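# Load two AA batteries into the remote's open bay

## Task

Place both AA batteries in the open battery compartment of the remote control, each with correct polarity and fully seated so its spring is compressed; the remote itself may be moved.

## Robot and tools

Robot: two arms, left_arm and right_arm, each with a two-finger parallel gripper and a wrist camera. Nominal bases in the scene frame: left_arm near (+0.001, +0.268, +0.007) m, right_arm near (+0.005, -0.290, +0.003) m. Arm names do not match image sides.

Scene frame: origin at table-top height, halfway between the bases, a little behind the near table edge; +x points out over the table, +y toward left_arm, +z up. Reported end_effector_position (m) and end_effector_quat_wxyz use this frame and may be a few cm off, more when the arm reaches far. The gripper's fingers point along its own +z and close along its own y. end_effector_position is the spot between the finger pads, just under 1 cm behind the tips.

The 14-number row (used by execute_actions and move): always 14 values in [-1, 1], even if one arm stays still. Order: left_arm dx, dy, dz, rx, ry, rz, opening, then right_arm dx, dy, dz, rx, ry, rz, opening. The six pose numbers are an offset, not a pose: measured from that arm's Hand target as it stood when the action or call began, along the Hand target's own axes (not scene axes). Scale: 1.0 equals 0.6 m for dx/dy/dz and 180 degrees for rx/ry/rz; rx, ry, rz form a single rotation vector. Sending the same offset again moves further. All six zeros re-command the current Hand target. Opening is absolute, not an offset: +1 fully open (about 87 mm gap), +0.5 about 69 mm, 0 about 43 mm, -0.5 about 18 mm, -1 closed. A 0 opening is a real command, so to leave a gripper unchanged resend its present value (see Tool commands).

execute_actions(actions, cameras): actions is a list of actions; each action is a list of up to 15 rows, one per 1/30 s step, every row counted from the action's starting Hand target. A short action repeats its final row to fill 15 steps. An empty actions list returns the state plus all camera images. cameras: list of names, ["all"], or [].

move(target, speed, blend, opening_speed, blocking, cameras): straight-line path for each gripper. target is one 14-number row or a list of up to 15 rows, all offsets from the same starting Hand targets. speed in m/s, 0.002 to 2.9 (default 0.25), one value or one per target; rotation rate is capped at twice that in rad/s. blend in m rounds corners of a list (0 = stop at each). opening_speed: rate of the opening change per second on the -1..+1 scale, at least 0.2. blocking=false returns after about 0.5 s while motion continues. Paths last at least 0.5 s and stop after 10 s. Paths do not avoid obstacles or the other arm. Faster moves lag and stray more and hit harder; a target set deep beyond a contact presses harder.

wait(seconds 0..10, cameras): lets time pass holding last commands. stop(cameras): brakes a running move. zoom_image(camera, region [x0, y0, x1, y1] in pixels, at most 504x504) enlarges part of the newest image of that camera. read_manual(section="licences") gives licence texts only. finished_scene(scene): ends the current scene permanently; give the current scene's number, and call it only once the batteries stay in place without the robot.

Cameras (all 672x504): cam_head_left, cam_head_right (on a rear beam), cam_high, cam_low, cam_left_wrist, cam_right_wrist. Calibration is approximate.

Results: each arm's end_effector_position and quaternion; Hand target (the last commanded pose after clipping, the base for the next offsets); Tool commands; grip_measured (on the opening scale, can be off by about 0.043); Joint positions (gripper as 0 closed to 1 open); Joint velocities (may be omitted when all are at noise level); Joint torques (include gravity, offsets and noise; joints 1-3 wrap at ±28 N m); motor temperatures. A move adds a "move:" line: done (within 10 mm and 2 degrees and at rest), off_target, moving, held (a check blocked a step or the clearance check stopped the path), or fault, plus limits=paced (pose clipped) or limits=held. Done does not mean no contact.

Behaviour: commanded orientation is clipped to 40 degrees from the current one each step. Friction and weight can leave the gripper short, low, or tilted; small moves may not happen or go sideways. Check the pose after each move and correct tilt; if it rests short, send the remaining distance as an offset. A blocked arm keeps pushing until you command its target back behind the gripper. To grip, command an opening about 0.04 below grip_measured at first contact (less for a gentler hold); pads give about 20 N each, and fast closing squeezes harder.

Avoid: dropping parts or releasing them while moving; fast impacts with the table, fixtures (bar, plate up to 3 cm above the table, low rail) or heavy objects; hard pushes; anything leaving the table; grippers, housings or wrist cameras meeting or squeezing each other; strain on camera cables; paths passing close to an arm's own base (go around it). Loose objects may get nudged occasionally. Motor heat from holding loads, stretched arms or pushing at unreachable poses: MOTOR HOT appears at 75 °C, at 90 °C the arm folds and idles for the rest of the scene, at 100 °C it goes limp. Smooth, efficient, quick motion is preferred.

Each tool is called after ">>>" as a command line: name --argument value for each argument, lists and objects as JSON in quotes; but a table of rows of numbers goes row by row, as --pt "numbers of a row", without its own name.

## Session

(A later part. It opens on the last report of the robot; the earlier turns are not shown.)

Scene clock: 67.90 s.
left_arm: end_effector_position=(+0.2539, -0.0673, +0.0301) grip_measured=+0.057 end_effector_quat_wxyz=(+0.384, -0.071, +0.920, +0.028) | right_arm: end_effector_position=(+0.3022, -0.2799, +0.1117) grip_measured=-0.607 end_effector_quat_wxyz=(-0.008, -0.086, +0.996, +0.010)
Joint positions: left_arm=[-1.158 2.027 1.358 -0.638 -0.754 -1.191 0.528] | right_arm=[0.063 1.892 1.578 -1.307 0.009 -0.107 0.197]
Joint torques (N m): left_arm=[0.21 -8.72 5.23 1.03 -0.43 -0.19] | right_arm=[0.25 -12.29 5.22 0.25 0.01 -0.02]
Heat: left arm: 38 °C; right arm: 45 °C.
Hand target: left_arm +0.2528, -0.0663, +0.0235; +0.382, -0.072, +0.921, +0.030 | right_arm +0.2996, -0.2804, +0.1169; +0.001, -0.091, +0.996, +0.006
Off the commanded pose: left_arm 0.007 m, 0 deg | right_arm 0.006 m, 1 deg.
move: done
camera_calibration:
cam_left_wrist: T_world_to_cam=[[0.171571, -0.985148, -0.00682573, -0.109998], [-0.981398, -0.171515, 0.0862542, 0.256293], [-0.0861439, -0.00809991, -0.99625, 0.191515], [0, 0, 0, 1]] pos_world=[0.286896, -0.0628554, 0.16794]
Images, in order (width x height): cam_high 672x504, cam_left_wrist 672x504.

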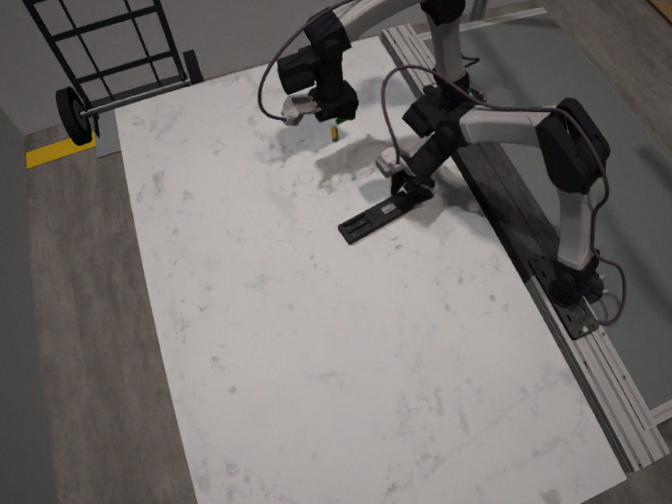

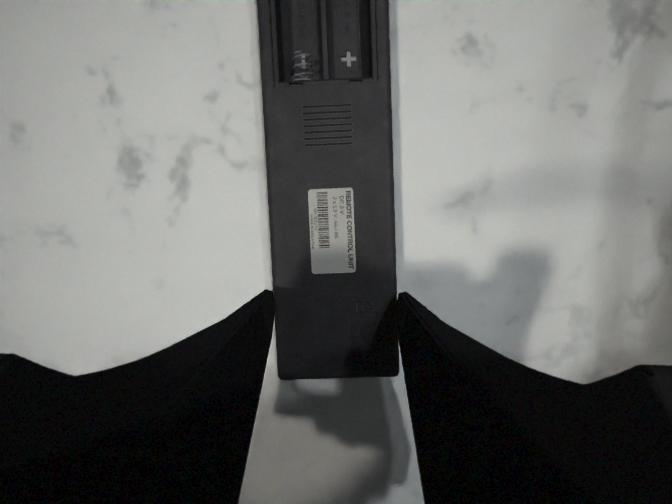

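>>> move --pt "0.0888 -0.0477 -0.0888 0 0 0 0 0 0 0 0 0 0 -0.66" --pt "0.0888 -0.0477 -0.0888 0 0 0 0.5 0 0 0 0 0 0 -0.66" --speed 0.1 --opening_speed 0.8 --cameras '["cam_left_wrist","cam_high"]'

Scene clock: 71.67 s.
left_arm: end_effector_position=(+0.1842, -0.1018, +0.0247) grip_measured=+0.500 end_effector_quat_wxyz=(+0.384, -0.070, +0.920, +0.031) | right_arm: end_effector_position=(+0.3022, -0.2799, +0.1117) grip_measured=-0.607 end_effector_quat_wxyz=(-0.008, -0.086, +0.996, +0.010)
Joint positions: left_arm=[-1.356 2.122 1.492 -0.876 -0.789 -1.466 0.75] | right_arm=[0.063 1.892 1.578 -1.307 0.009 -0.107 0.197]
Joint torques (N m): left_arm=[-0.14 -8.79 7.64 0.4 -0.43 -0.2] | right_arm=[0.06 -12.4 5.23 0.25 0.03 -0.06]
Heat: left arm: 39 °C; right arm: 45 °C.
Hand target: left_arm +0.1828, -0.1063, +0.0234; +0.382, -0.072, +0.921, +0.030 | right_arm +0.2996, -0.2804, +0.1169; +0.001, -0.091, +0.996, +0.006
Off the commanded pose: left_arm 0.005 m, 0 deg | right_arm 0.006 m, 1 deg.
move: done
camera_calibration:
cam_left_wrist: T_world_to_cam=[[0.173265, -0.98479, -0.0129825, -0.132176], [-0.981057, -0.173738, 0.0856862, 0.182201], [-0.0866384, -0.00210988, -0.996238, 0.180548], [0, 0, 0, 1]] pos_world=[0.217294, -0.0981295, 0.162541]
Images, in order (width x height): cam_high 672x504, cam_left_wrist 672x504.

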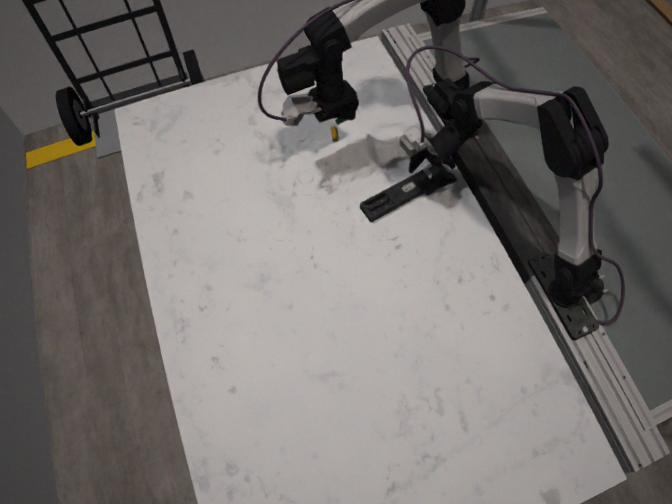

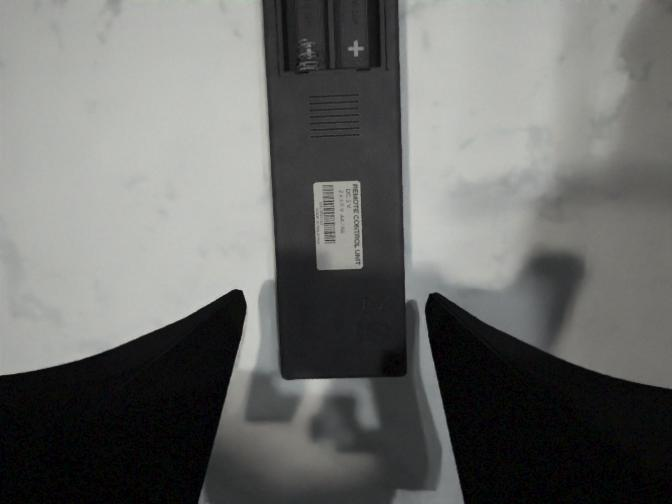

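>>> move --pt "0 0 0 0 0 0 0.0 -0.026 0.3375 -0.02 0 0.04 0 -0.66" --pt "0 0 0 0 0 0 0.0 -0.026 0.3375 0.0783 0 0.083 0 -0.66" --cameras '["cam_right_wrist","cam_high"]'

>>> zoom_image --camera "cam_right_wrist" --region '[200, 40, 460, 360]'

Scene clock: 74.63 s.
left_arm: end_effector_position=(+0.1840, -0.1017, +0.0246) grip_measured=+0.070 end_effector_quat_wxyz=(+0.384, -0.071, +0.920, +0.031) | right_arm: end_effector_position=(+0.2875, -0.1194, +0.1220) grip_measured=-0.607 end_effector_quat_wxyz=(-0.034, -0.117, +0.993, -0.002)
Joint positions: left_arm=[-1.356 2.122 1.492 -0.876 -0.788 -1.468 0.535] | right_arm=[0.506 2.081 1.857 -1.453 -0.011 0.272 0.197]
Joint torques (N m): left_arm=[-0.14 -8.79 7.65 0.4 -0.44 -0.19] | right_arm=[-0.39 -11.99 5.49 0.06 -0.01 0.02]
Heat: left arm: 39 °C; right arm: 45 °C.
Hand target: left_arm +0.1827, -0.1063, +0.0234; +0.382, -0.072, +0.921, +0.030 | right_arm +0.2856, -0.1226, +0.1229; -0.035, -0.117, +0.992, -0.004 (not the last commanded pose)
Off the commanded pose: left_arm 0.005 m, 0 deg | right_arm 0.065 m, 11 deg.
move: held (right_arm; a check stopped the path); path passed 1 of 2 targets; limits=held
pose unreachable (right arm): on one or more control steps of this call, first in action 0 (counted from 0), this arm could not follow its commanded pose, so it was not sent that pose on those steps. It may still have moved: this result reports where it is.
cause: moving toward the commanded pose would bring a part of the arm too close to another arm (this arm's upper arm (the part past joint 2) and the left arm's wrist (the part past joint 4), along the way the arms are being sent, or toward where that arm still pushes).
camera_calibration:
cam_right_wrist: T_world_to_cam=[[0.224731, -0.974418, 0.002224, -0.1827], [-0.567295, -0.128979, 0.813352, 0.0682717], [-0.792258, -0.184047, -0.581768, 0.426124], [0, 0, 0, 1]] pos_world=[0.417389, -0.0907935, 0.192783]
Images, in order (width x height): cam_high 672x504, cam_right_wrist 672x504.

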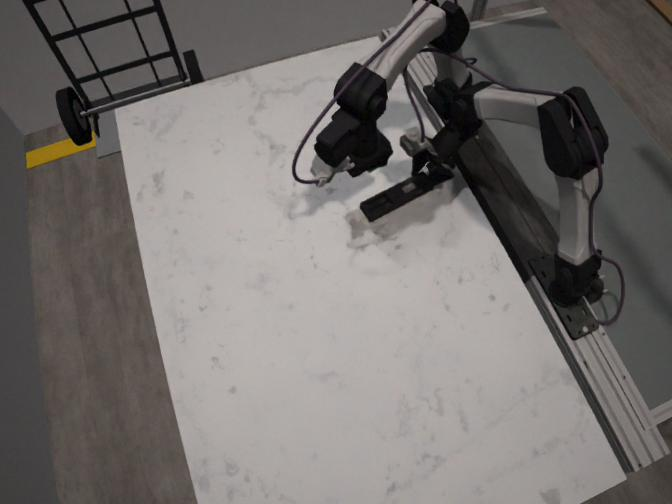

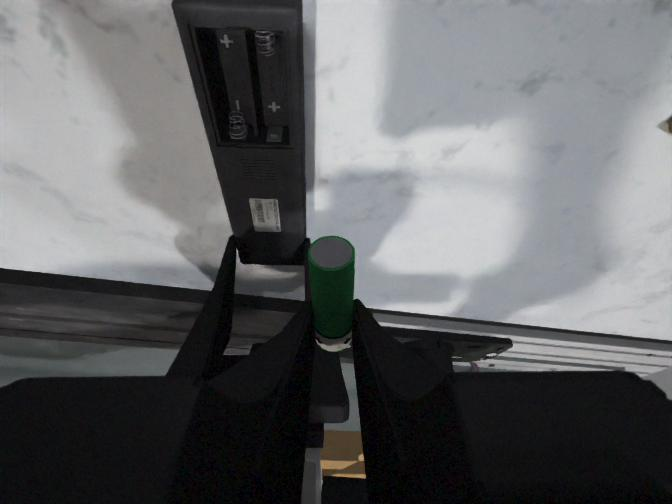

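Scaled by 1.575 from the camera's 672x504 image, which has a finer 960x720 frame.

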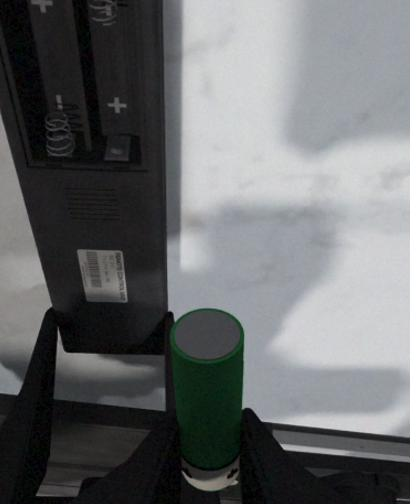

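>>> move --pt "0 0 0 0 0 0 0.5 0 0 0 0 0 0 -0.66" --pt "0 0 -0.1167 0 0 0 0.5 0 0 0 0 0 0 -0.66" --pt "-0.289 0.468 0.0535 0 0 0 0.5 0 0 0 0 0 0 -0.66" --pt "-0.289 0.468 0.0535 0 0 0 0.5 -0.0182 0.06 0.094 0 0.078 0.0139 -0.66" --cameras '["cam_right_wrist","cam_high"]'

>>> zoom_image --camera "cam_right_wrist" --region '[200, 40, 460, 360]'

Scene clock: 78.47 s.
left_arm: end_effector_position=(+0.1821, -0.1012, +0.0245) grip_measured=+0.500 end_effector_quat_wxyz=(+0.384, -0.070, +0.920, +0.033) | right_arm: end_effector_position=(+0.2875, -0.1194, +0.1220) grip_measured=-0.607 end_effector_quat_wxyz=(-0.034, -0.117, +0.993, -0.002)
Joint positions: left_arm=[-1.36 2.122 1.492 -0.883 -0.788 -1.472 0.75] | right_arm=[0.506 2.081 1.857 -1.453 -0.011 0.272 0.197]
Joint torques (N m): left_arm=[0.28 -10.15 5.89 0.49 -0.5 -0.12] | right_arm=[-0.53 -11.99 5.67 0.1 0 0.01]
Motor temperatures (°C): left_arm=[27 39 33 34 28 30 31] | right_arm=[29 45 33 30 29 26 28]
Heat: left arm: 39 °C; right arm: 45 °C.
Hand target: left_arm +0.1826, -0.1014, +0.0245; +0.384, -0.070, +0.920, +0.032 (not the last commanded pose) | right_arm +0.2856, -0.1226, +0.1229; -0.035, -0.117, +0.992, -0.004 (not the last commanded pose)
Off the commanded pose: left_arm 0.327 m, 1 deg | right_arm 0.065 m, 14 deg.
move: held (left_arm; a check stopped the path), off_target (right_arm; braked when a check withheld steps of left_arm); path passed 1 of 4 targets; limits=held
pose unreachable (left arm): on one or more control steps of this call, first in action 0 (counted from 0), this arm could not follow its commanded pose, so it was not sent that pose on those steps. It may still have moved: this result reports where it is.
cause: moving toward the commanded pose would bring a part of the arm too close to another arm (this arm's wrist (the part past joint 4) and the right arm's upper arm (the part past joint 2), 17 mm apart when this arm was first held).
camera_calibration:
cam_right_wrist: T_world_to_cam=[[0.224731, -0.974418, 0.002224, -0.1827], [-0.567295, -0.128979, 0.813352, 0.0682717], [-0.792258, -0.184047, -0.581768, 0.426124], [0, 0, 0, 1]] pos_world=[0.417389, -0.0907935, 0.192783]
Images, in order (width x height): cam_high 672x504, cam_right_wrist 672x504.

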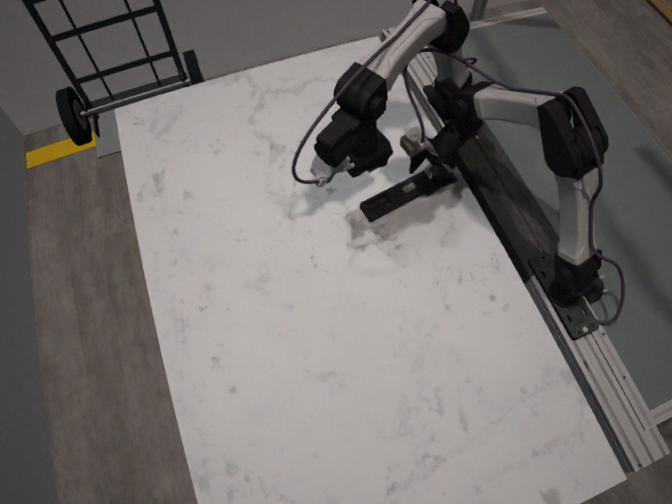

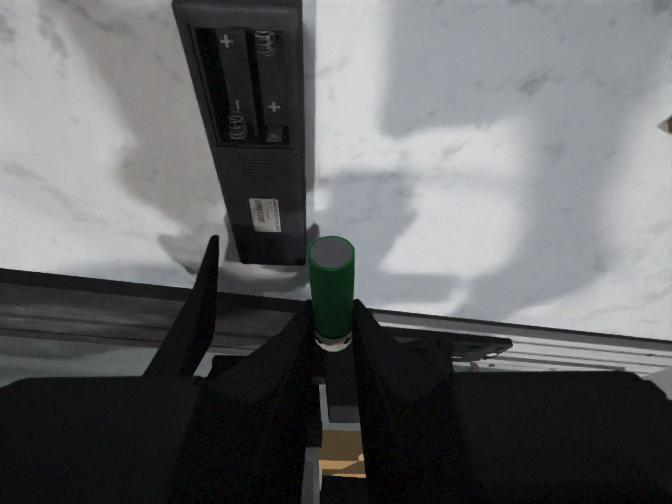

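Scaled by 1.575 from the camera's 672x504 image, which has a finer 960x720 frame.

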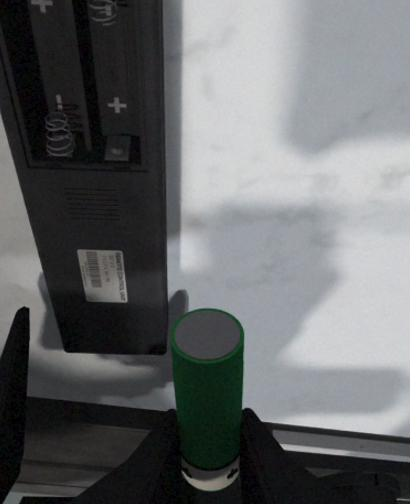

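>>> move --pt "0 0 0 0 0 0 0.5 0.05 -0.211 0 0 0 0 -0.66" --pt "0 0 -0.1167 0 0 0 0.5 0.05 -0.211 0 0 0 0 -0.66" --pt "-0.289 0.468 0.0535 0 0 0 0.5 0.05 -0.211 0 0 0 0 -0.66" --pt "-0.289 0.468 0.0535 0 0 0 0.5 -0.0182 0.06 0.094 0 0.078 0.0139 -0.66" --speed 0.3 --cameras '["cam_right_wrist","cam_high"]'

>>> zoom_image --camera "cam_right_wrist" --region '[200, 40, 460, 360]'

Scene clock: 84.93 s.
left_arm: end_effector_position=(+0.2835, +0.1962, +0.1281) grip_measured=+0.500 end_effector_quat_wxyz=(+0.382, -0.071, +0.921, +0.035) | right_arm: end_effector_position=(+0.2793, -0.0912, +0.0599) grip_measured=-0.607 end_effector_quat_wxyz=(-0.157, -0.102, +0.982, -0.030)
Joint positions: left_arm=[-0.455 1.15 0.818 -0.554 -0.421 -0.441 0.75] | right_arm=[0.549 2.389 2.017 -1.552 -0.073 0.334 0.197]
Joint torques (N m): left_arm=[0.94 -3.99 5.93 1.9 -0.11 -0.06] | right_arm=[-0.58 -13.16 9.22 -0.45 -0.24 0.12]
Heat: left arm: 40 °C; right arm: 45 °C.
Hand target: left_arm +0.2826, +0.1977, +0.1266; +0.384, -0.070, +0.920, +0.032 | right_arm +0.2839, -0.0860, +0.0659; -0.156, -0.094, +0.983, -0.019
Off the commanded pose: left_arm 0.002 m, 0 deg | right_arm 0.009 m, 1 deg.
joint sent to its limit (right arm) — joint 4 (wrist pitch), lower limit. The joint targets still meet the commanded pose.
move: done
camera_calibration:
cam_right_wrist: T_world_to_cam=[[0.202499, -0.978687, 0.0341454, -0.149285], [-0.359602, -0.0418825, 0.932166, 0.0605775], [-0.910868, -0.201042, -0.360418, 0.406978], [0, 0, 0, 1]] pos_world=[0.422717, -0.0617467, 0.0953115]
Images, in order (width x height): cam_high 672x504, cam_right_wrist 672x504.

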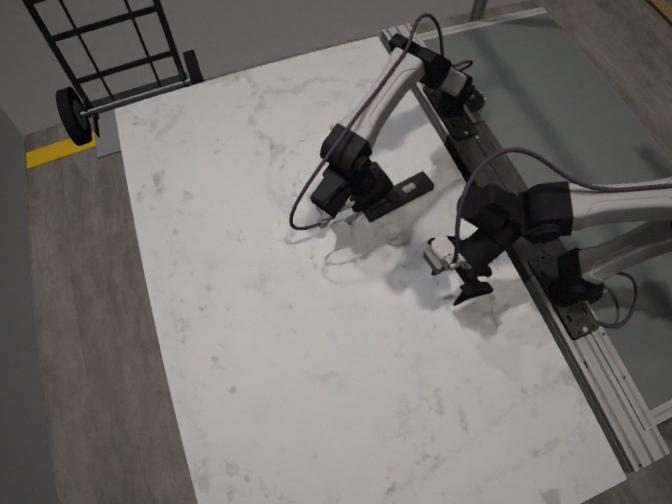

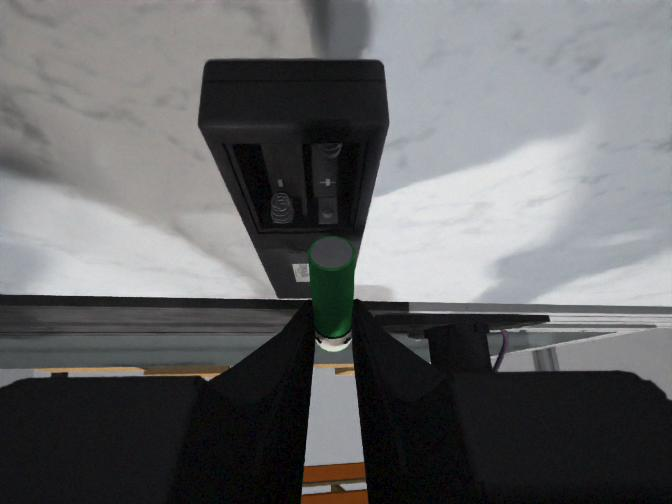

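Scaled by 1.575 from the camera's 672x504 image, which has a finer 960x720 frame.

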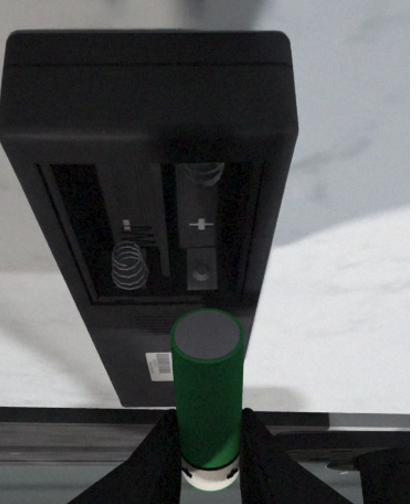

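>>> move --target '[0,0,0,0,0,0,0.5,-0.0082,-0.002,0.0487,0,0.036,0.0056,-0.66]' --speed 0.08 --cameras '["cam_right_wrist","cam_low"]'

>>> zoom_image --camera "cam_right_wrist" --region '[200, 40, 460, 360]'

Scene clock: 88.53 s.
left_arm: end_effector_position=(+0.2835, +0.1962, +0.1281) grip_measured=+0.500 end_effector_quat_wxyz=(+0.382, -0.071, +0.921, +0.035) | right_arm: end_effector_position=(+0.2737, -0.0936, +0.0330) grip_measured=-0.607 end_effector_quat_wxyz=(-0.204, -0.089, +0.974, -0.033)
Joint positions: left_arm=[-0.455 1.15 0.818 -0.554 -0.421 -0.441 0.75] | right_arm=[0.534 2.477 2.017 -1.554 -0.105 0.334 0.197]
Joint torques (N m): left_arm=[0.94 -3.99 5.93 1.9 -0.11 -0.06] | right_arm=[-0.5 -12.85 9.09 -0.57 -0.28 0.08]
Heat: left arm: 39 °C; right arm: 45 °C.
Hand target: left_arm +0.2826, +0.1977, +0.1266; +0.384, -0.070, +0.920, +0.032 | right_arm +0.2799, -0.0882, +0.0366; -0.211, -0.084, +0.973, -0.026
Off the commanded pose: left_arm 0.002 m, 0 deg | right_arm 0.009 m, 1 deg.
joint sent to its limit (right arm) — joint 4 (wrist pitch), lower limit. The joint targets still meet the commanded pose.
move: done
camera_calibration:
cam_right_wrist: T_world_to_cam=[[0.18071, -0.982862, 0.0364202, -0.144102], [-0.272067, -0.014369, 0.962171, 0.0611869], [-0.945158, -0.183782, -0.270001, 0.399747], [0, 0, 0, 1]] pos_world=[0.420511, -0.0672872, 0.0543082]
Images, in order (width x height): cam_low 672x504, cam_right_wrist 672x504.

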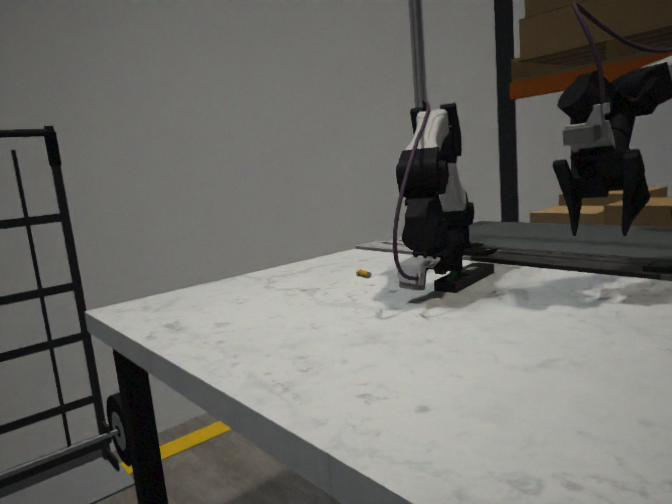

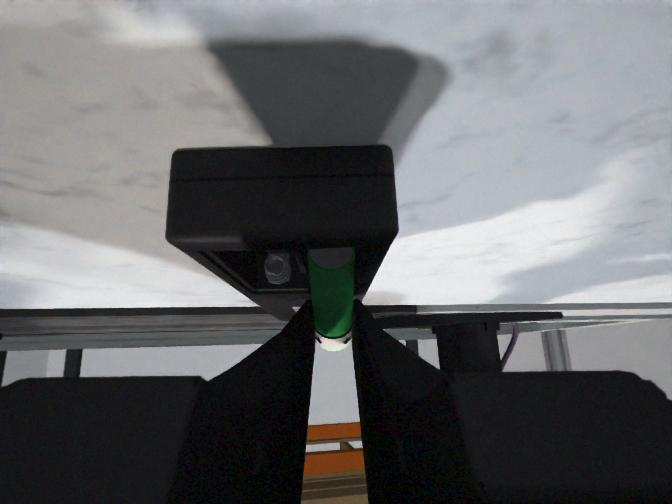

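Scaled by 1.575 from the camera's 672x504 image, which has a finer 960x720 frame.

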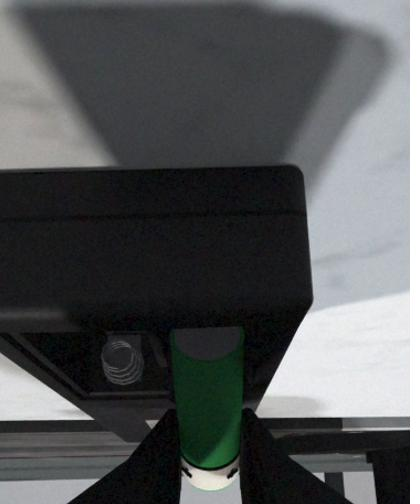

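>>> move --target '[0,0,0,0,0,0,0.5,-0.0227,0,-0.0065,0,0,0,-0.7]' --speed 0.05 --cameras '["cam_right_wrist","cam_head_left","cam_high"]'

>>> zoom_image --camera "cam_right_wrist" --region '[200, 40, 460, 360]'

>>> zoom_image --camera "cam_high" --region '[340, 150, 440, 230]'

Scene clock: 91.10 s.
left_arm: end_effector_position=(+0.2835, +0.1962, +0.1281) grip_measured=+0.500 end_effector_quat_wxyz=(+0.382, -0.071, +0.921, +0.035) | right_arm: end_effector_position=(+0.2879, -0.0899, +0.0322) grip_measured=-0.607 end_effector_quat_wxyz=(-0.188, -0.084, +0.978, -0.024)
Joint positions: left_arm=[-0.455 1.15 0.818 -0.554 -0.421 -0.441 0.75] | right_arm=[0.523 2.503 2.08 -1.555 -0.105 0.334 0.197]
Joint torques (N m): left_arm=[0.92 -3.99 5.93 1.9 -0.11 -0.06] | right_arm=[-0.68 -12.74 8.92 -0.52 -0.22 -0.01]
Heat: left arm: 39 °C; right arm: 46 °C.
Hand target: left_arm +0.2826, +0.1977, +0.1266; +0.384, -0.070, +0.920, +0.032 | right_arm +0.2937, -0.0858, +0.0344; -0.212, -0.084, +0.973, -0.026
Off the commanded pose: left_arm 0.002 m, 0 deg | right_arm 0.007 m, 3 deg.
joint sent to its limit (right arm) — joint 4 (wrist pitch), lower limit. The joint targets are off in orientation, not in position.
move: off_target (right_arm)
camera_calibration:
cam_right_wrist: T_world_to_cam=[[0.167745, -0.985561, 0.0230507, -0.139107], [-0.301848, -0.0290881, 0.952912, 0.0734085], [-0.938483, -0.166804, -0.302369, 0.414234], [0, 0, 0, 1]] pos_world=[0.434244, -0.0658677, 0.0585061]
Images, in order (width x height): cam_head_left 672x504, cam_high 672x504, cam_right_wrist 672x504.

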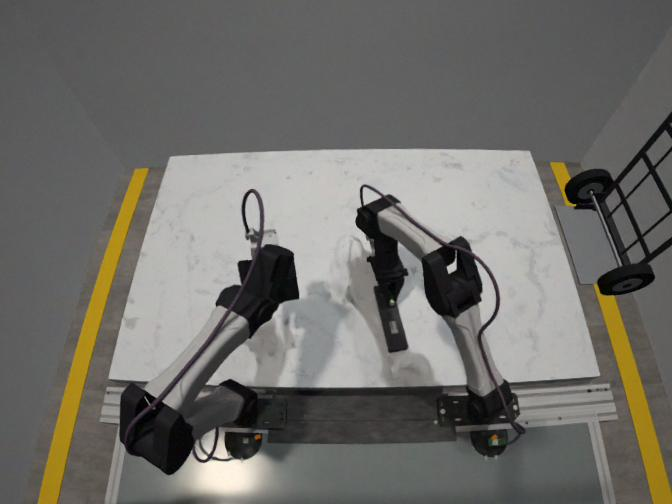

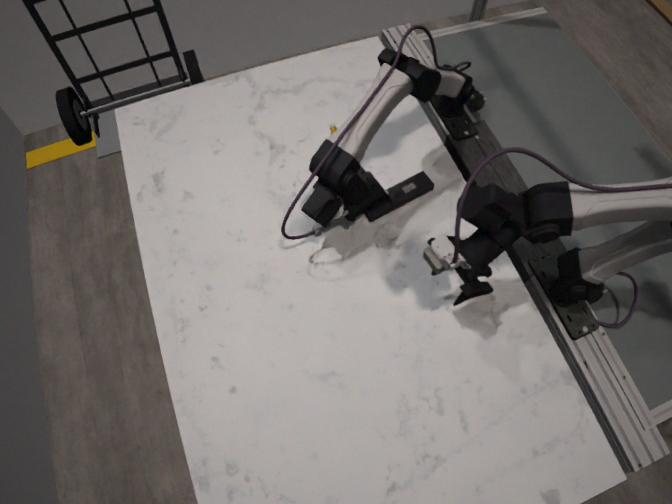

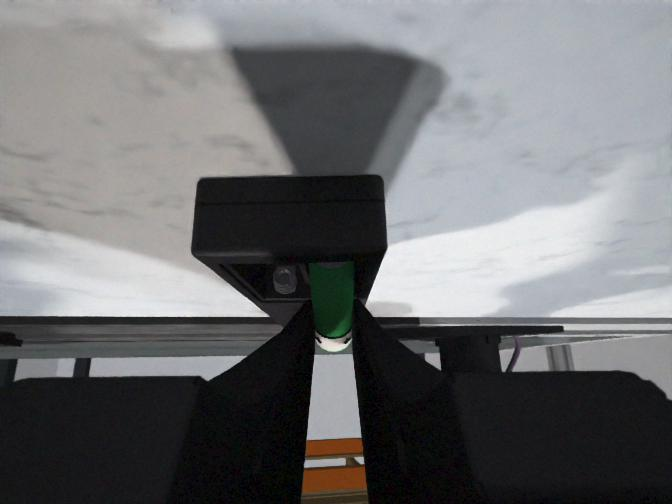

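Scaled by 1.575 from the camera's 672x504 image, which has a finer 960x720 frame.

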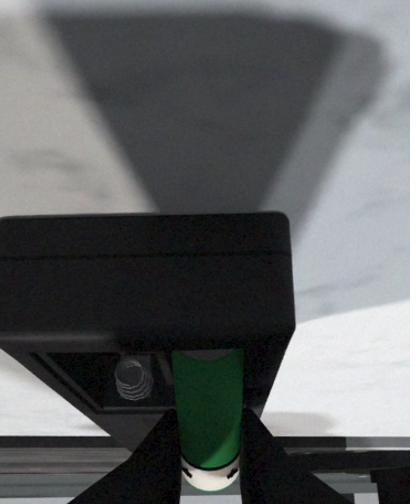

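Scaled by 5.040 from the camera's 672x504 image, which has a finer 960x720 frame.

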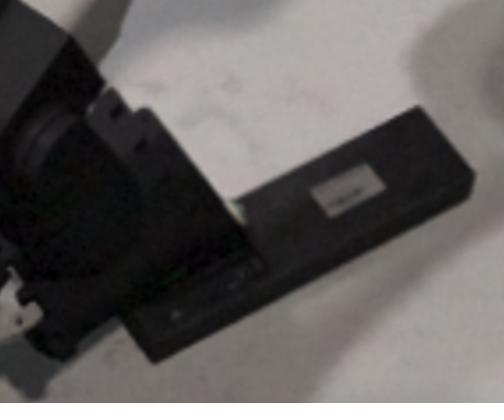

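>>> move --target '[0,0,0,0,0,0,0.5,-0.0095,0,0.0048,0,-0.078,0,-0.7]' --speed 0.05 --cameras '["cam_right_wrist","cam_low"]'

>>> zoom_image --camera "cam_right_wrist" --region '[200, 40, 460, 360]'

>>> zoom_image --camera "cam_low" --region '[400, 230, 510, 310]'

Scene clock: 100.47 s.
left_arm: end_effector_position=(+0.2835, +0.1962, +0.1281) grip_measured=+0.500 end_effector_quat_wxyz=(+0.382, -0.071, +0.921, +0.035) | right_arm: end_effector_position=(+0.2890, -0.0885, +0.0296) grip_measured=-0.607 end_effector_quat_wxyz=(-0.125, -0.083, +0.989, -0.015)
Joint positions: left_arm=[-0.455 1.15 0.818 -0.554 -0.421 -0.441 0.75] | right_arm=[0.537 2.369 1.892 -1.375 -0.073 0.362 0.197]
Joint torques (N m): left_arm=[0.92 -3.99 5.94 1.9 -0.11 -0.06] | right_arm=[0.47 -15.43 4.4 0.26 0.22 0.12]
Heat: left arm: 38 °C; right arm: 46 °C.
Hand target: left_arm +0.2826, +0.1977, +0.1266; +0.384, -0.070, +0.920, +0.032 | right_arm +0.2976, -0.0852, +0.0295; -0.091, -0.087, +0.992, -0.015
Off the commanded pose: left_arm 0.002 m, 0 deg | right_arm 0.009 m, 4 deg.
move: off_target (right_arm)
camera_calibration:
cam_right_wrist: T_world_to_cam=[[0.161609, -0.986728, 0.015809, -0.135997], [-0.41955, -0.0541977, 0.906113, 0.10945], [-0.89323, -0.153069, -0.422741, 0.40645], [0, 0, 0, 1]] pos_world=[0.430951, -0.0660451, 0.0747989]
Images, in order (width x height): cam_low 672x504, cam_right_wrist 672x504.

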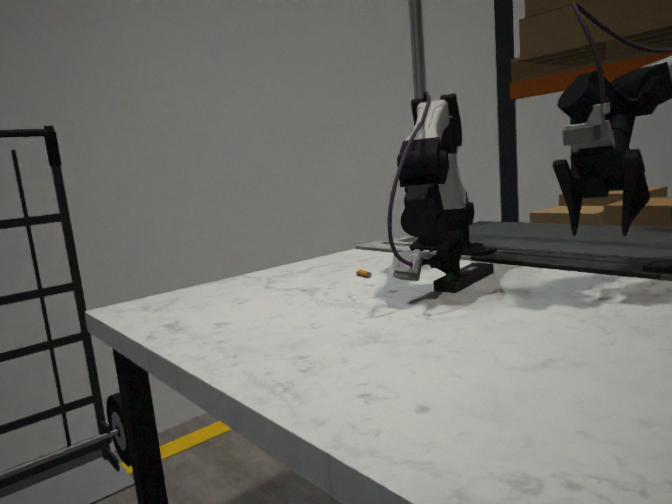

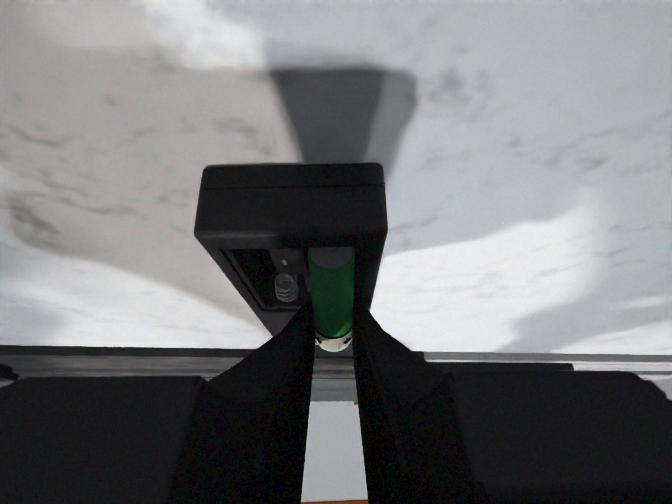

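Scaled by 1.575 from the camera's 672x504 image, which has a finer 960x720 frame.

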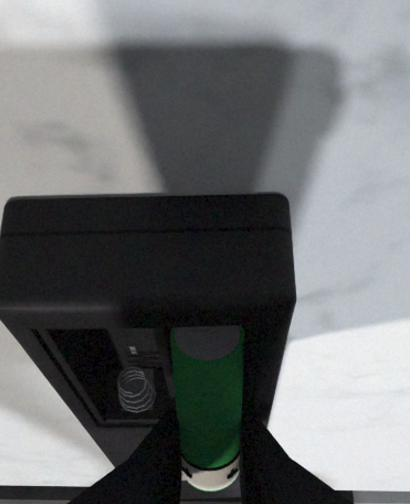

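Scaled by 4.582 from the camera's 672x504 image, which has a finer 960x720 frame.

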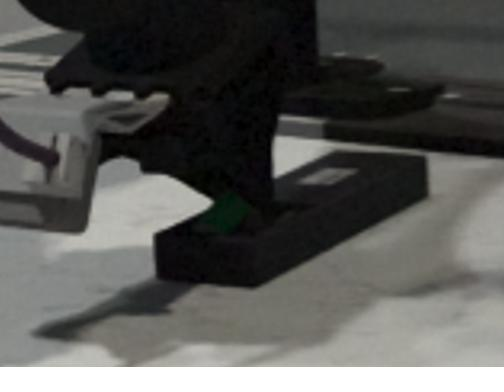

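>>> move --pt "0 0 0 0 0 0 0.5 -0.0088 0 -0.0083 0 0 0 -0.72" --pt "0 0 0 0 0 0 0.5 -0.0162 0 0.0039 0 -0.02 0 -0.72" --speed 0.05 --cameras '["cam_right_wrist","cam_high"]'

>>> zoom_image --camera "cam_right_wrist" --region '[200, 40, 460, 360]'

Scene clock: 103.67 s.
left_arm: end_effector_position=(+0.2835, +0.1962, +0.1281) grip_measured=+0.500 end_effector_quat_wxyz=(+0.382, -0.071, +0.921, +0.035) | right_arm: end_effector_position=(+0.2899, -0.0887, +0.0297) grip_measured=-0.607 end_effector_quat_wxyz=(-0.110, -0.083, +0.990, -0.014)
Joint positions: left_arm=[-0.455 1.15 0.818 -0.554 -0.421 -0.441 0.75] | right_arm=[0.541 2.342 1.857 -1.339 -0.062 0.368 0.197]
Joint torques (N m): left_arm=[0.92 -3.99 5.93 1.9 -0.11 -0.06] | right_arm=[0.46 -14.97 4.57 0.62 0.3 0.1]
Heat: left arm: 38 °C; right arm: 48 °C.
Hand target: left_arm +0.2826, +0.1977, +0.1266; +0.384, -0.070, +0.920, +0.032 | right_arm +0.3067, -0.0837, +0.0255; -0.060, -0.087, +0.994, -0.013
Off the commanded pose: left_arm 0.002 m, 0 deg | right_arm 0.018 m, 6 deg.
move: off_target (right_arm)
camera_calibration:
cam_right_wrist: T_world_to_cam=[[0.161245, -0.986761, 0.0173968, -0.136248], [-0.44657, -0.0572311, 0.892916, 0.117687], [-0.880099, -0.151747, -0.449886, 0.404329], [0, 0, 0, 1]] pos_world=[0.430375, -0.0663531, 0.0791879]
Images, in order (width x height): cam_high 672x504, cam_right_wrist 672x504.

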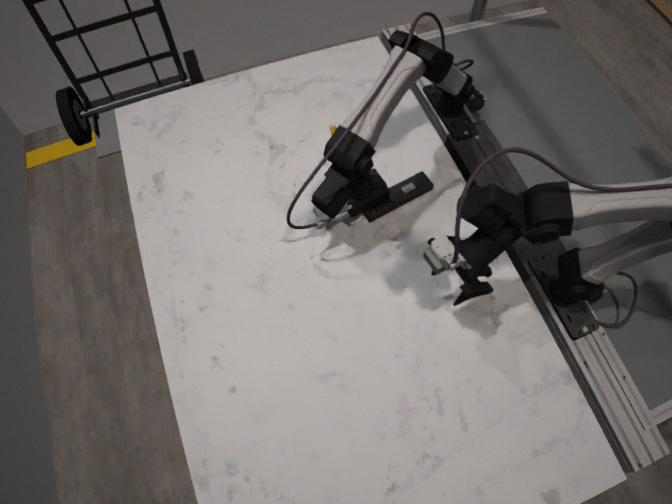

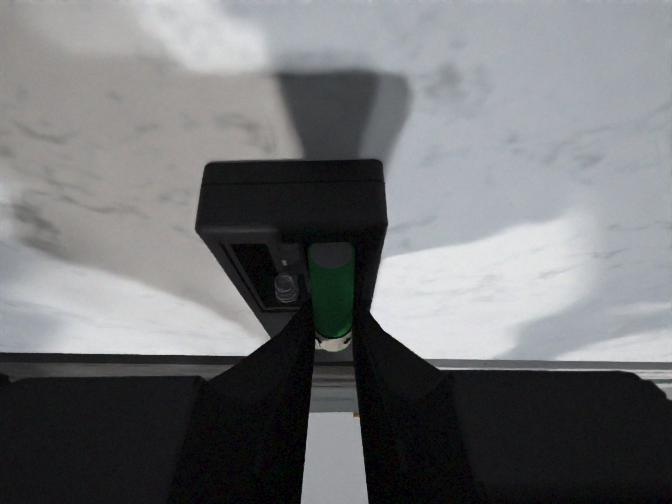

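Scaled by 1.575 from the camera's 672x504 image, which has a finer 960x720 frame.

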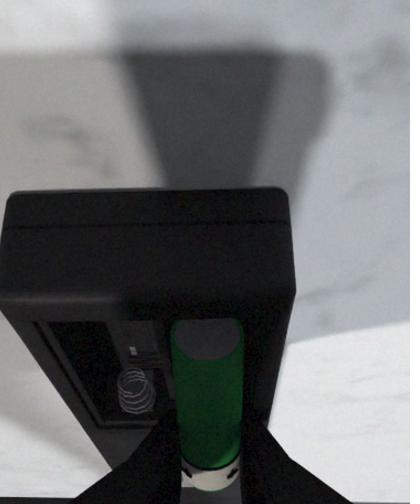

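>>> move --pt "0 0 0 0 0 0 0.5 0.0223 0 -0.0023 0 0.02 0 -0.72" --pt "0 0 0 0 0 0 0.5 0.0223 0 -0.0023 0 0.02 0 -0.4" --pt "0 0 0 0 0 0 0.5 0.0223 0 -0.06 0 0.02 0 -0.4" --speed 0.05 --opening_speed 0.4 --cameras '["cam_right_wrist","cam_high"]'

>>> zoom_image --camera "cam_right_wrist" --region '[200, 40, 460, 360]'

Scene clock: 108.23 s.
left_arm: end_effector_position=(+0.2835, +0.1962, +0.1281) grip_measured=+0.500 end_effector_quat_wxyz=(+0.382, -0.071, +0.921, +0.035) | right_arm: end_effector_position=(+0.2897, -0.0881, +0.0508) grip_measured=-0.400 end_effector_quat_wxyz=(-0.115, -0.084, +0.990, -0.018)
Joint positions: left_arm=[-0.455 1.15 0.818 -0.554 -0.421 -0.441 0.75] | right_arm=[0.544 2.342 1.937 -1.432 -0.06 0.369 0.3]
Joint torques (N m): left_arm=[0.92 -3.99 5.93 1.9 -0.11 -0.06] | right_arm=[0.13 -14.79 9.29 -0.23 0.1 0.08]
Heat: left arm: 38 °C; right arm: 49 °C.
Hand target: left_arm +0.2826, +0.1977, +0.1266; +0.384, -0.070, +0.920, +0.032 | right_arm +0.2978, -0.0846, +0.0628; -0.091, -0.087, +0.992, -0.015
Off the commanded pose: left_arm 0.002 m, 0 deg | right_arm 0.015 m, 3 deg.
move: off_target (right_arm)
camera_calibration:
cam_right_wrist: T_world_to_cam=[[0.163503, -0.986241, 0.0244182, -0.136946], [-0.437543, -0.0503093, 0.897789, 0.0964682], [-0.884207, -0.157475, -0.439749, 0.413932], [0, 0, 0, 1]] pos_world=[0.430602, -0.0650244, 0.098762]
Images, in order (width x height): cam_high 672x504, cam_right_wrist 672x504.

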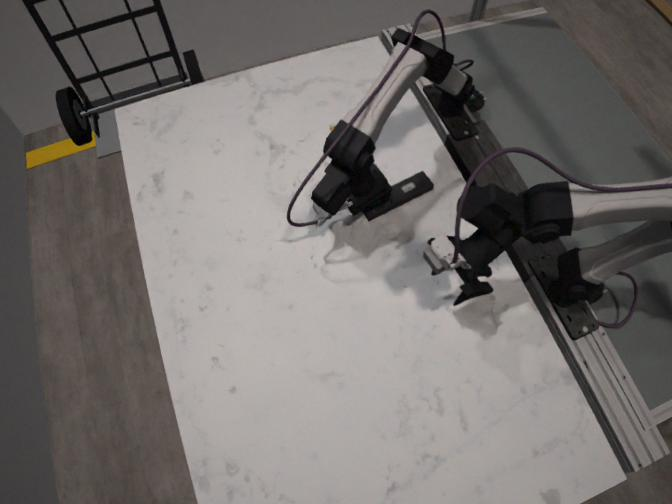

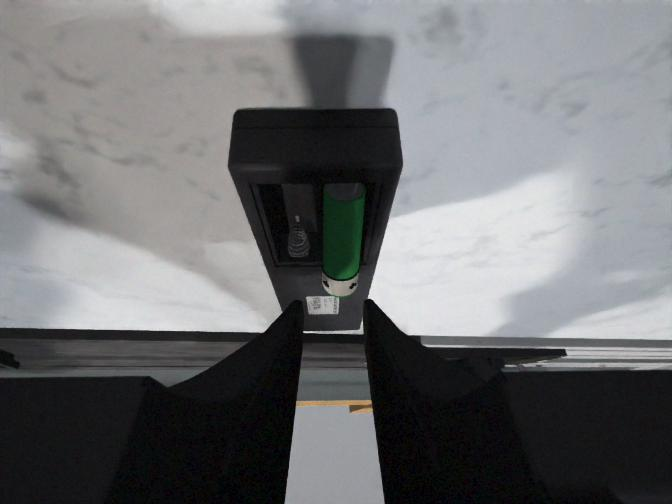

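Scaled by 1.575 from the camera's 672x504 image, which has a finer 960x720 frame.

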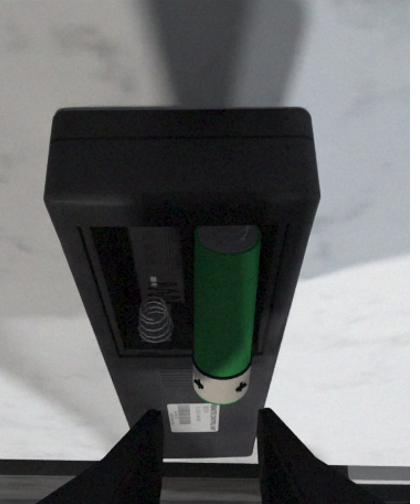

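>>> move --pt "0 0 0 0 0 0 0.5 0.03 0 -0.08 0 0 0 -0.4" --pt "0 0 0 0 0 0 0.5 0.1087 0 -0.0477 0 -0.308 0 -1" --cameras '["cam_right_wrist","cam_high"]'

>>> zoom_image --camera "cam_high" --region '[340, 150, 440, 230]'

Scene clock: 114.97 s.
left_arm: end_effector_position=(+0.2835, +0.1962, +0.1281) grip_measured=+0.500 end_effector_quat_wxyz=(+0.382, -0.071, +0.921, +0.035) | right_arm: end_effector_position=(+0.2382, -0.0951, +0.0999) grip_measured=-1.000 end_effector_quat_wxyz=(+0.369, -0.090, +0.925, +0.023)
Joint positions: left_arm=[-0.455 1.15 0.818 -0.554 -0.421 -0.441 0.75] | right_arm=[0.893 1.339 0.836 -0.501 0.472 0.549 0]
Joint torques (N m): left_arm=[0.92 -3.99 5.91 1.9 -0.11 -0.06] | right_arm=[0.38 -6.16 6.38 1.39 0.34 0.11]
Motor temperatures (°C): left_arm=[27 38 33 36 27 30 30] | right_arm=[29 50 34 31 29 26 28]
Heat: left arm: 38 °C; right arm: 50 °C.
Hand target: left_arm +0.2826, +0.1977, +0.1266; +0.384, -0.070, +0.920, +0.032 | right_arm +0.2396, -0.0945, +0.1028; +0.381, -0.084, +0.920, +0.027
Off the commanded pose: left_arm 0.002 m, 0 deg | right_arm 0.003 m, 2 deg.
move: done
camera_calibration:
cam_right_wrist: T_world_to_cam=[[0.17479, -0.984365, 0.0217727, -0.138952], [-0.977278, -0.170754, 0.125578, 0.223815], [-0.119897, -0.0432278, -0.991845, 0.272837], [0, 0, 0, 1]] pos_world=[0.27573, -0.0867683, 0.245531]
Images, in order (width x height): cam_high 672x504, cam_right_wrist 672x504.

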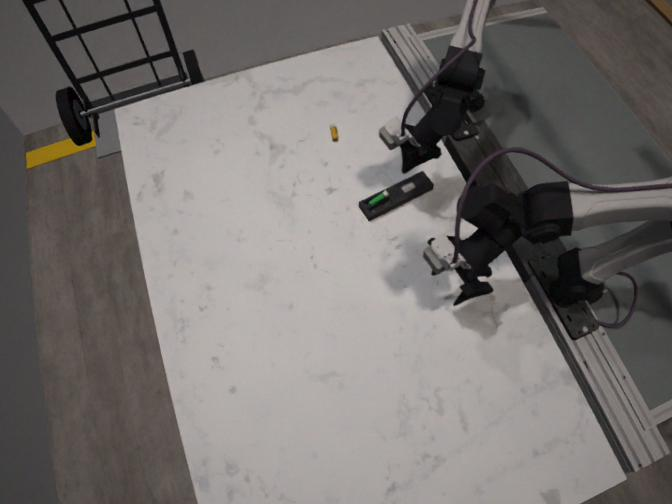

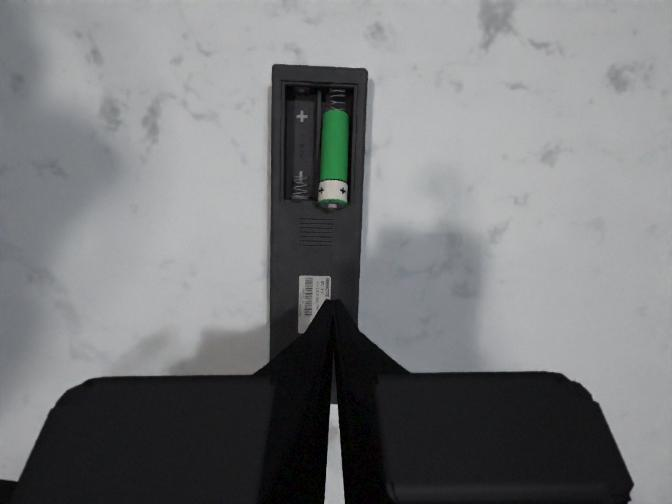

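Scaled by 5.040 from the camera's 672x504 image, which has a finer 960x720 frame.

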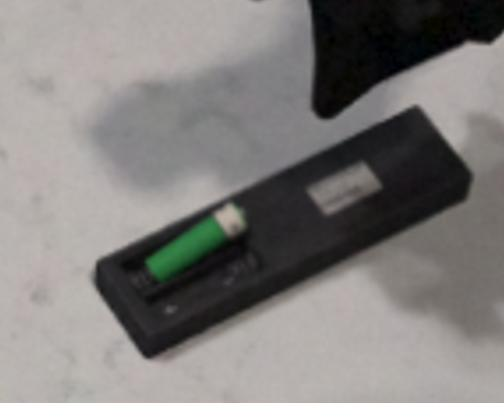

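>>> move --target '[0,0,0,0,0,0,0.5,0.046,-0.0028,0.0955,0,0,0,-1]' --speed 0.12 --cameras '["cam_right_wrist","cam_low"]'

>>> zoom_image --camera "cam_right_wrist" --region '[200, 40, 460, 360]'

>>> zoom_image --camera "cam_low" --region '[400, 230, 510, 310]'

Scene clock: 117.80 s.
left_arm: end_effector_position=(+0.2835, +0.1962, +0.1281) grip_measured=+0.500 end_effector_quat_wxyz=(+0.382, -0.071, +0.921, +0.035) | right_arm: end_effector_position=(+0.2598, -0.0938, +0.0470) grip_measured=-1.000 end_effector_quat_wxyz=(+0.384, -0.083, +0.919, +0.022)
Joint positions: left_arm=[-0.455 1.15 0.818 -0.554 -0.421 -0.441 0.75] | right_arm=[0.848 1.47 0.69 -0.179 0.472 0.506 0]
Joint torques (N m): left_arm=[0.92 -3.97 5.93 1.9 -0.11 -0.06] | right_arm=[-0.77 -4.64 6 1.48 0.03 -0.02]
Heat: left arm: 38 °C; right arm: 49 °C.
Hand target: left_arm +0.2826, +0.1977, +0.1266; +0.384, -0.070, +0.920, +0.032 | right_arm +0.2607, -0.0933, +0.0428; +0.381, -0.084, +0.920, +0.027
Off the commanded pose: left_arm 0.002 m, 0 deg | right_arm 0.004 m, 1 deg.
move: done
camera_calibration:
cam_right_wrist: T_world_to_cam=[[0.160246, -0.986851, 0.021102, -0.136653], [-0.983069, -0.157634, 0.0934207, 0.256051], [-0.088866, -0.0357151, -0.995403, 0.21584], [0, 0, 0, 1]] pos_world=[0.292795, -0.0867854, 0.193811]
Images, in order (width x height): cam_low 672x504, cam_right_wrist 672x504.

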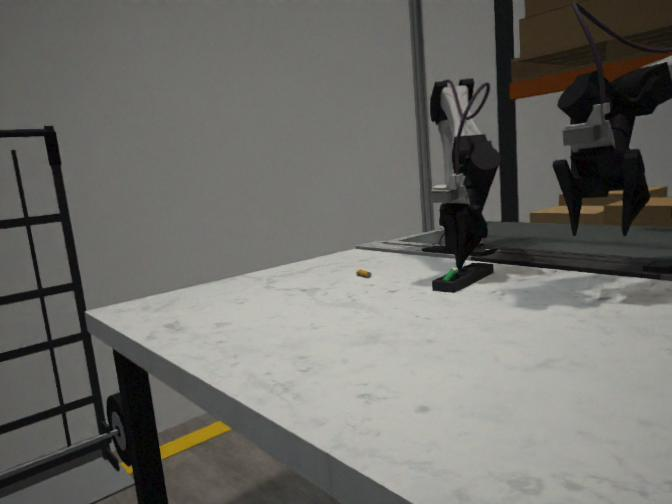

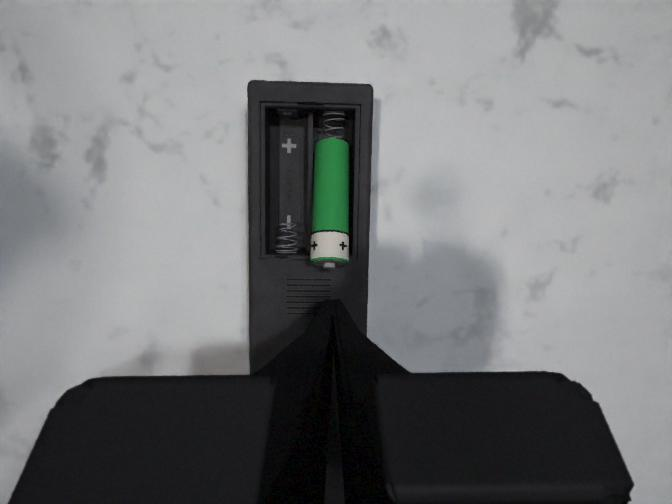

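Scaled by 1.575 from the camera's 672x504 image, which has a finer 960x720 frame.

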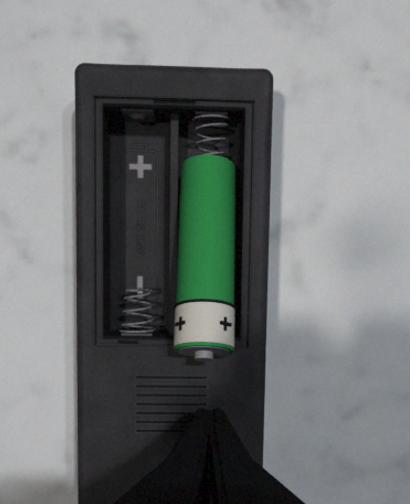

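Scaled by 4.582 from the camera's 672x504 image, which has a finer 960x720 frame.

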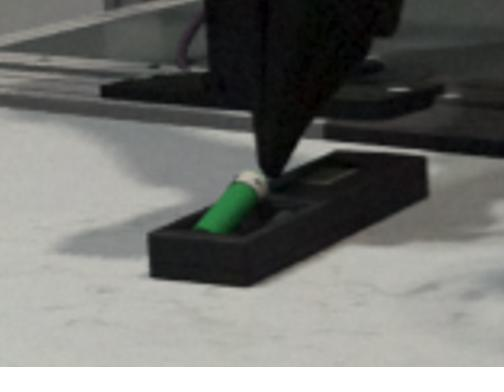

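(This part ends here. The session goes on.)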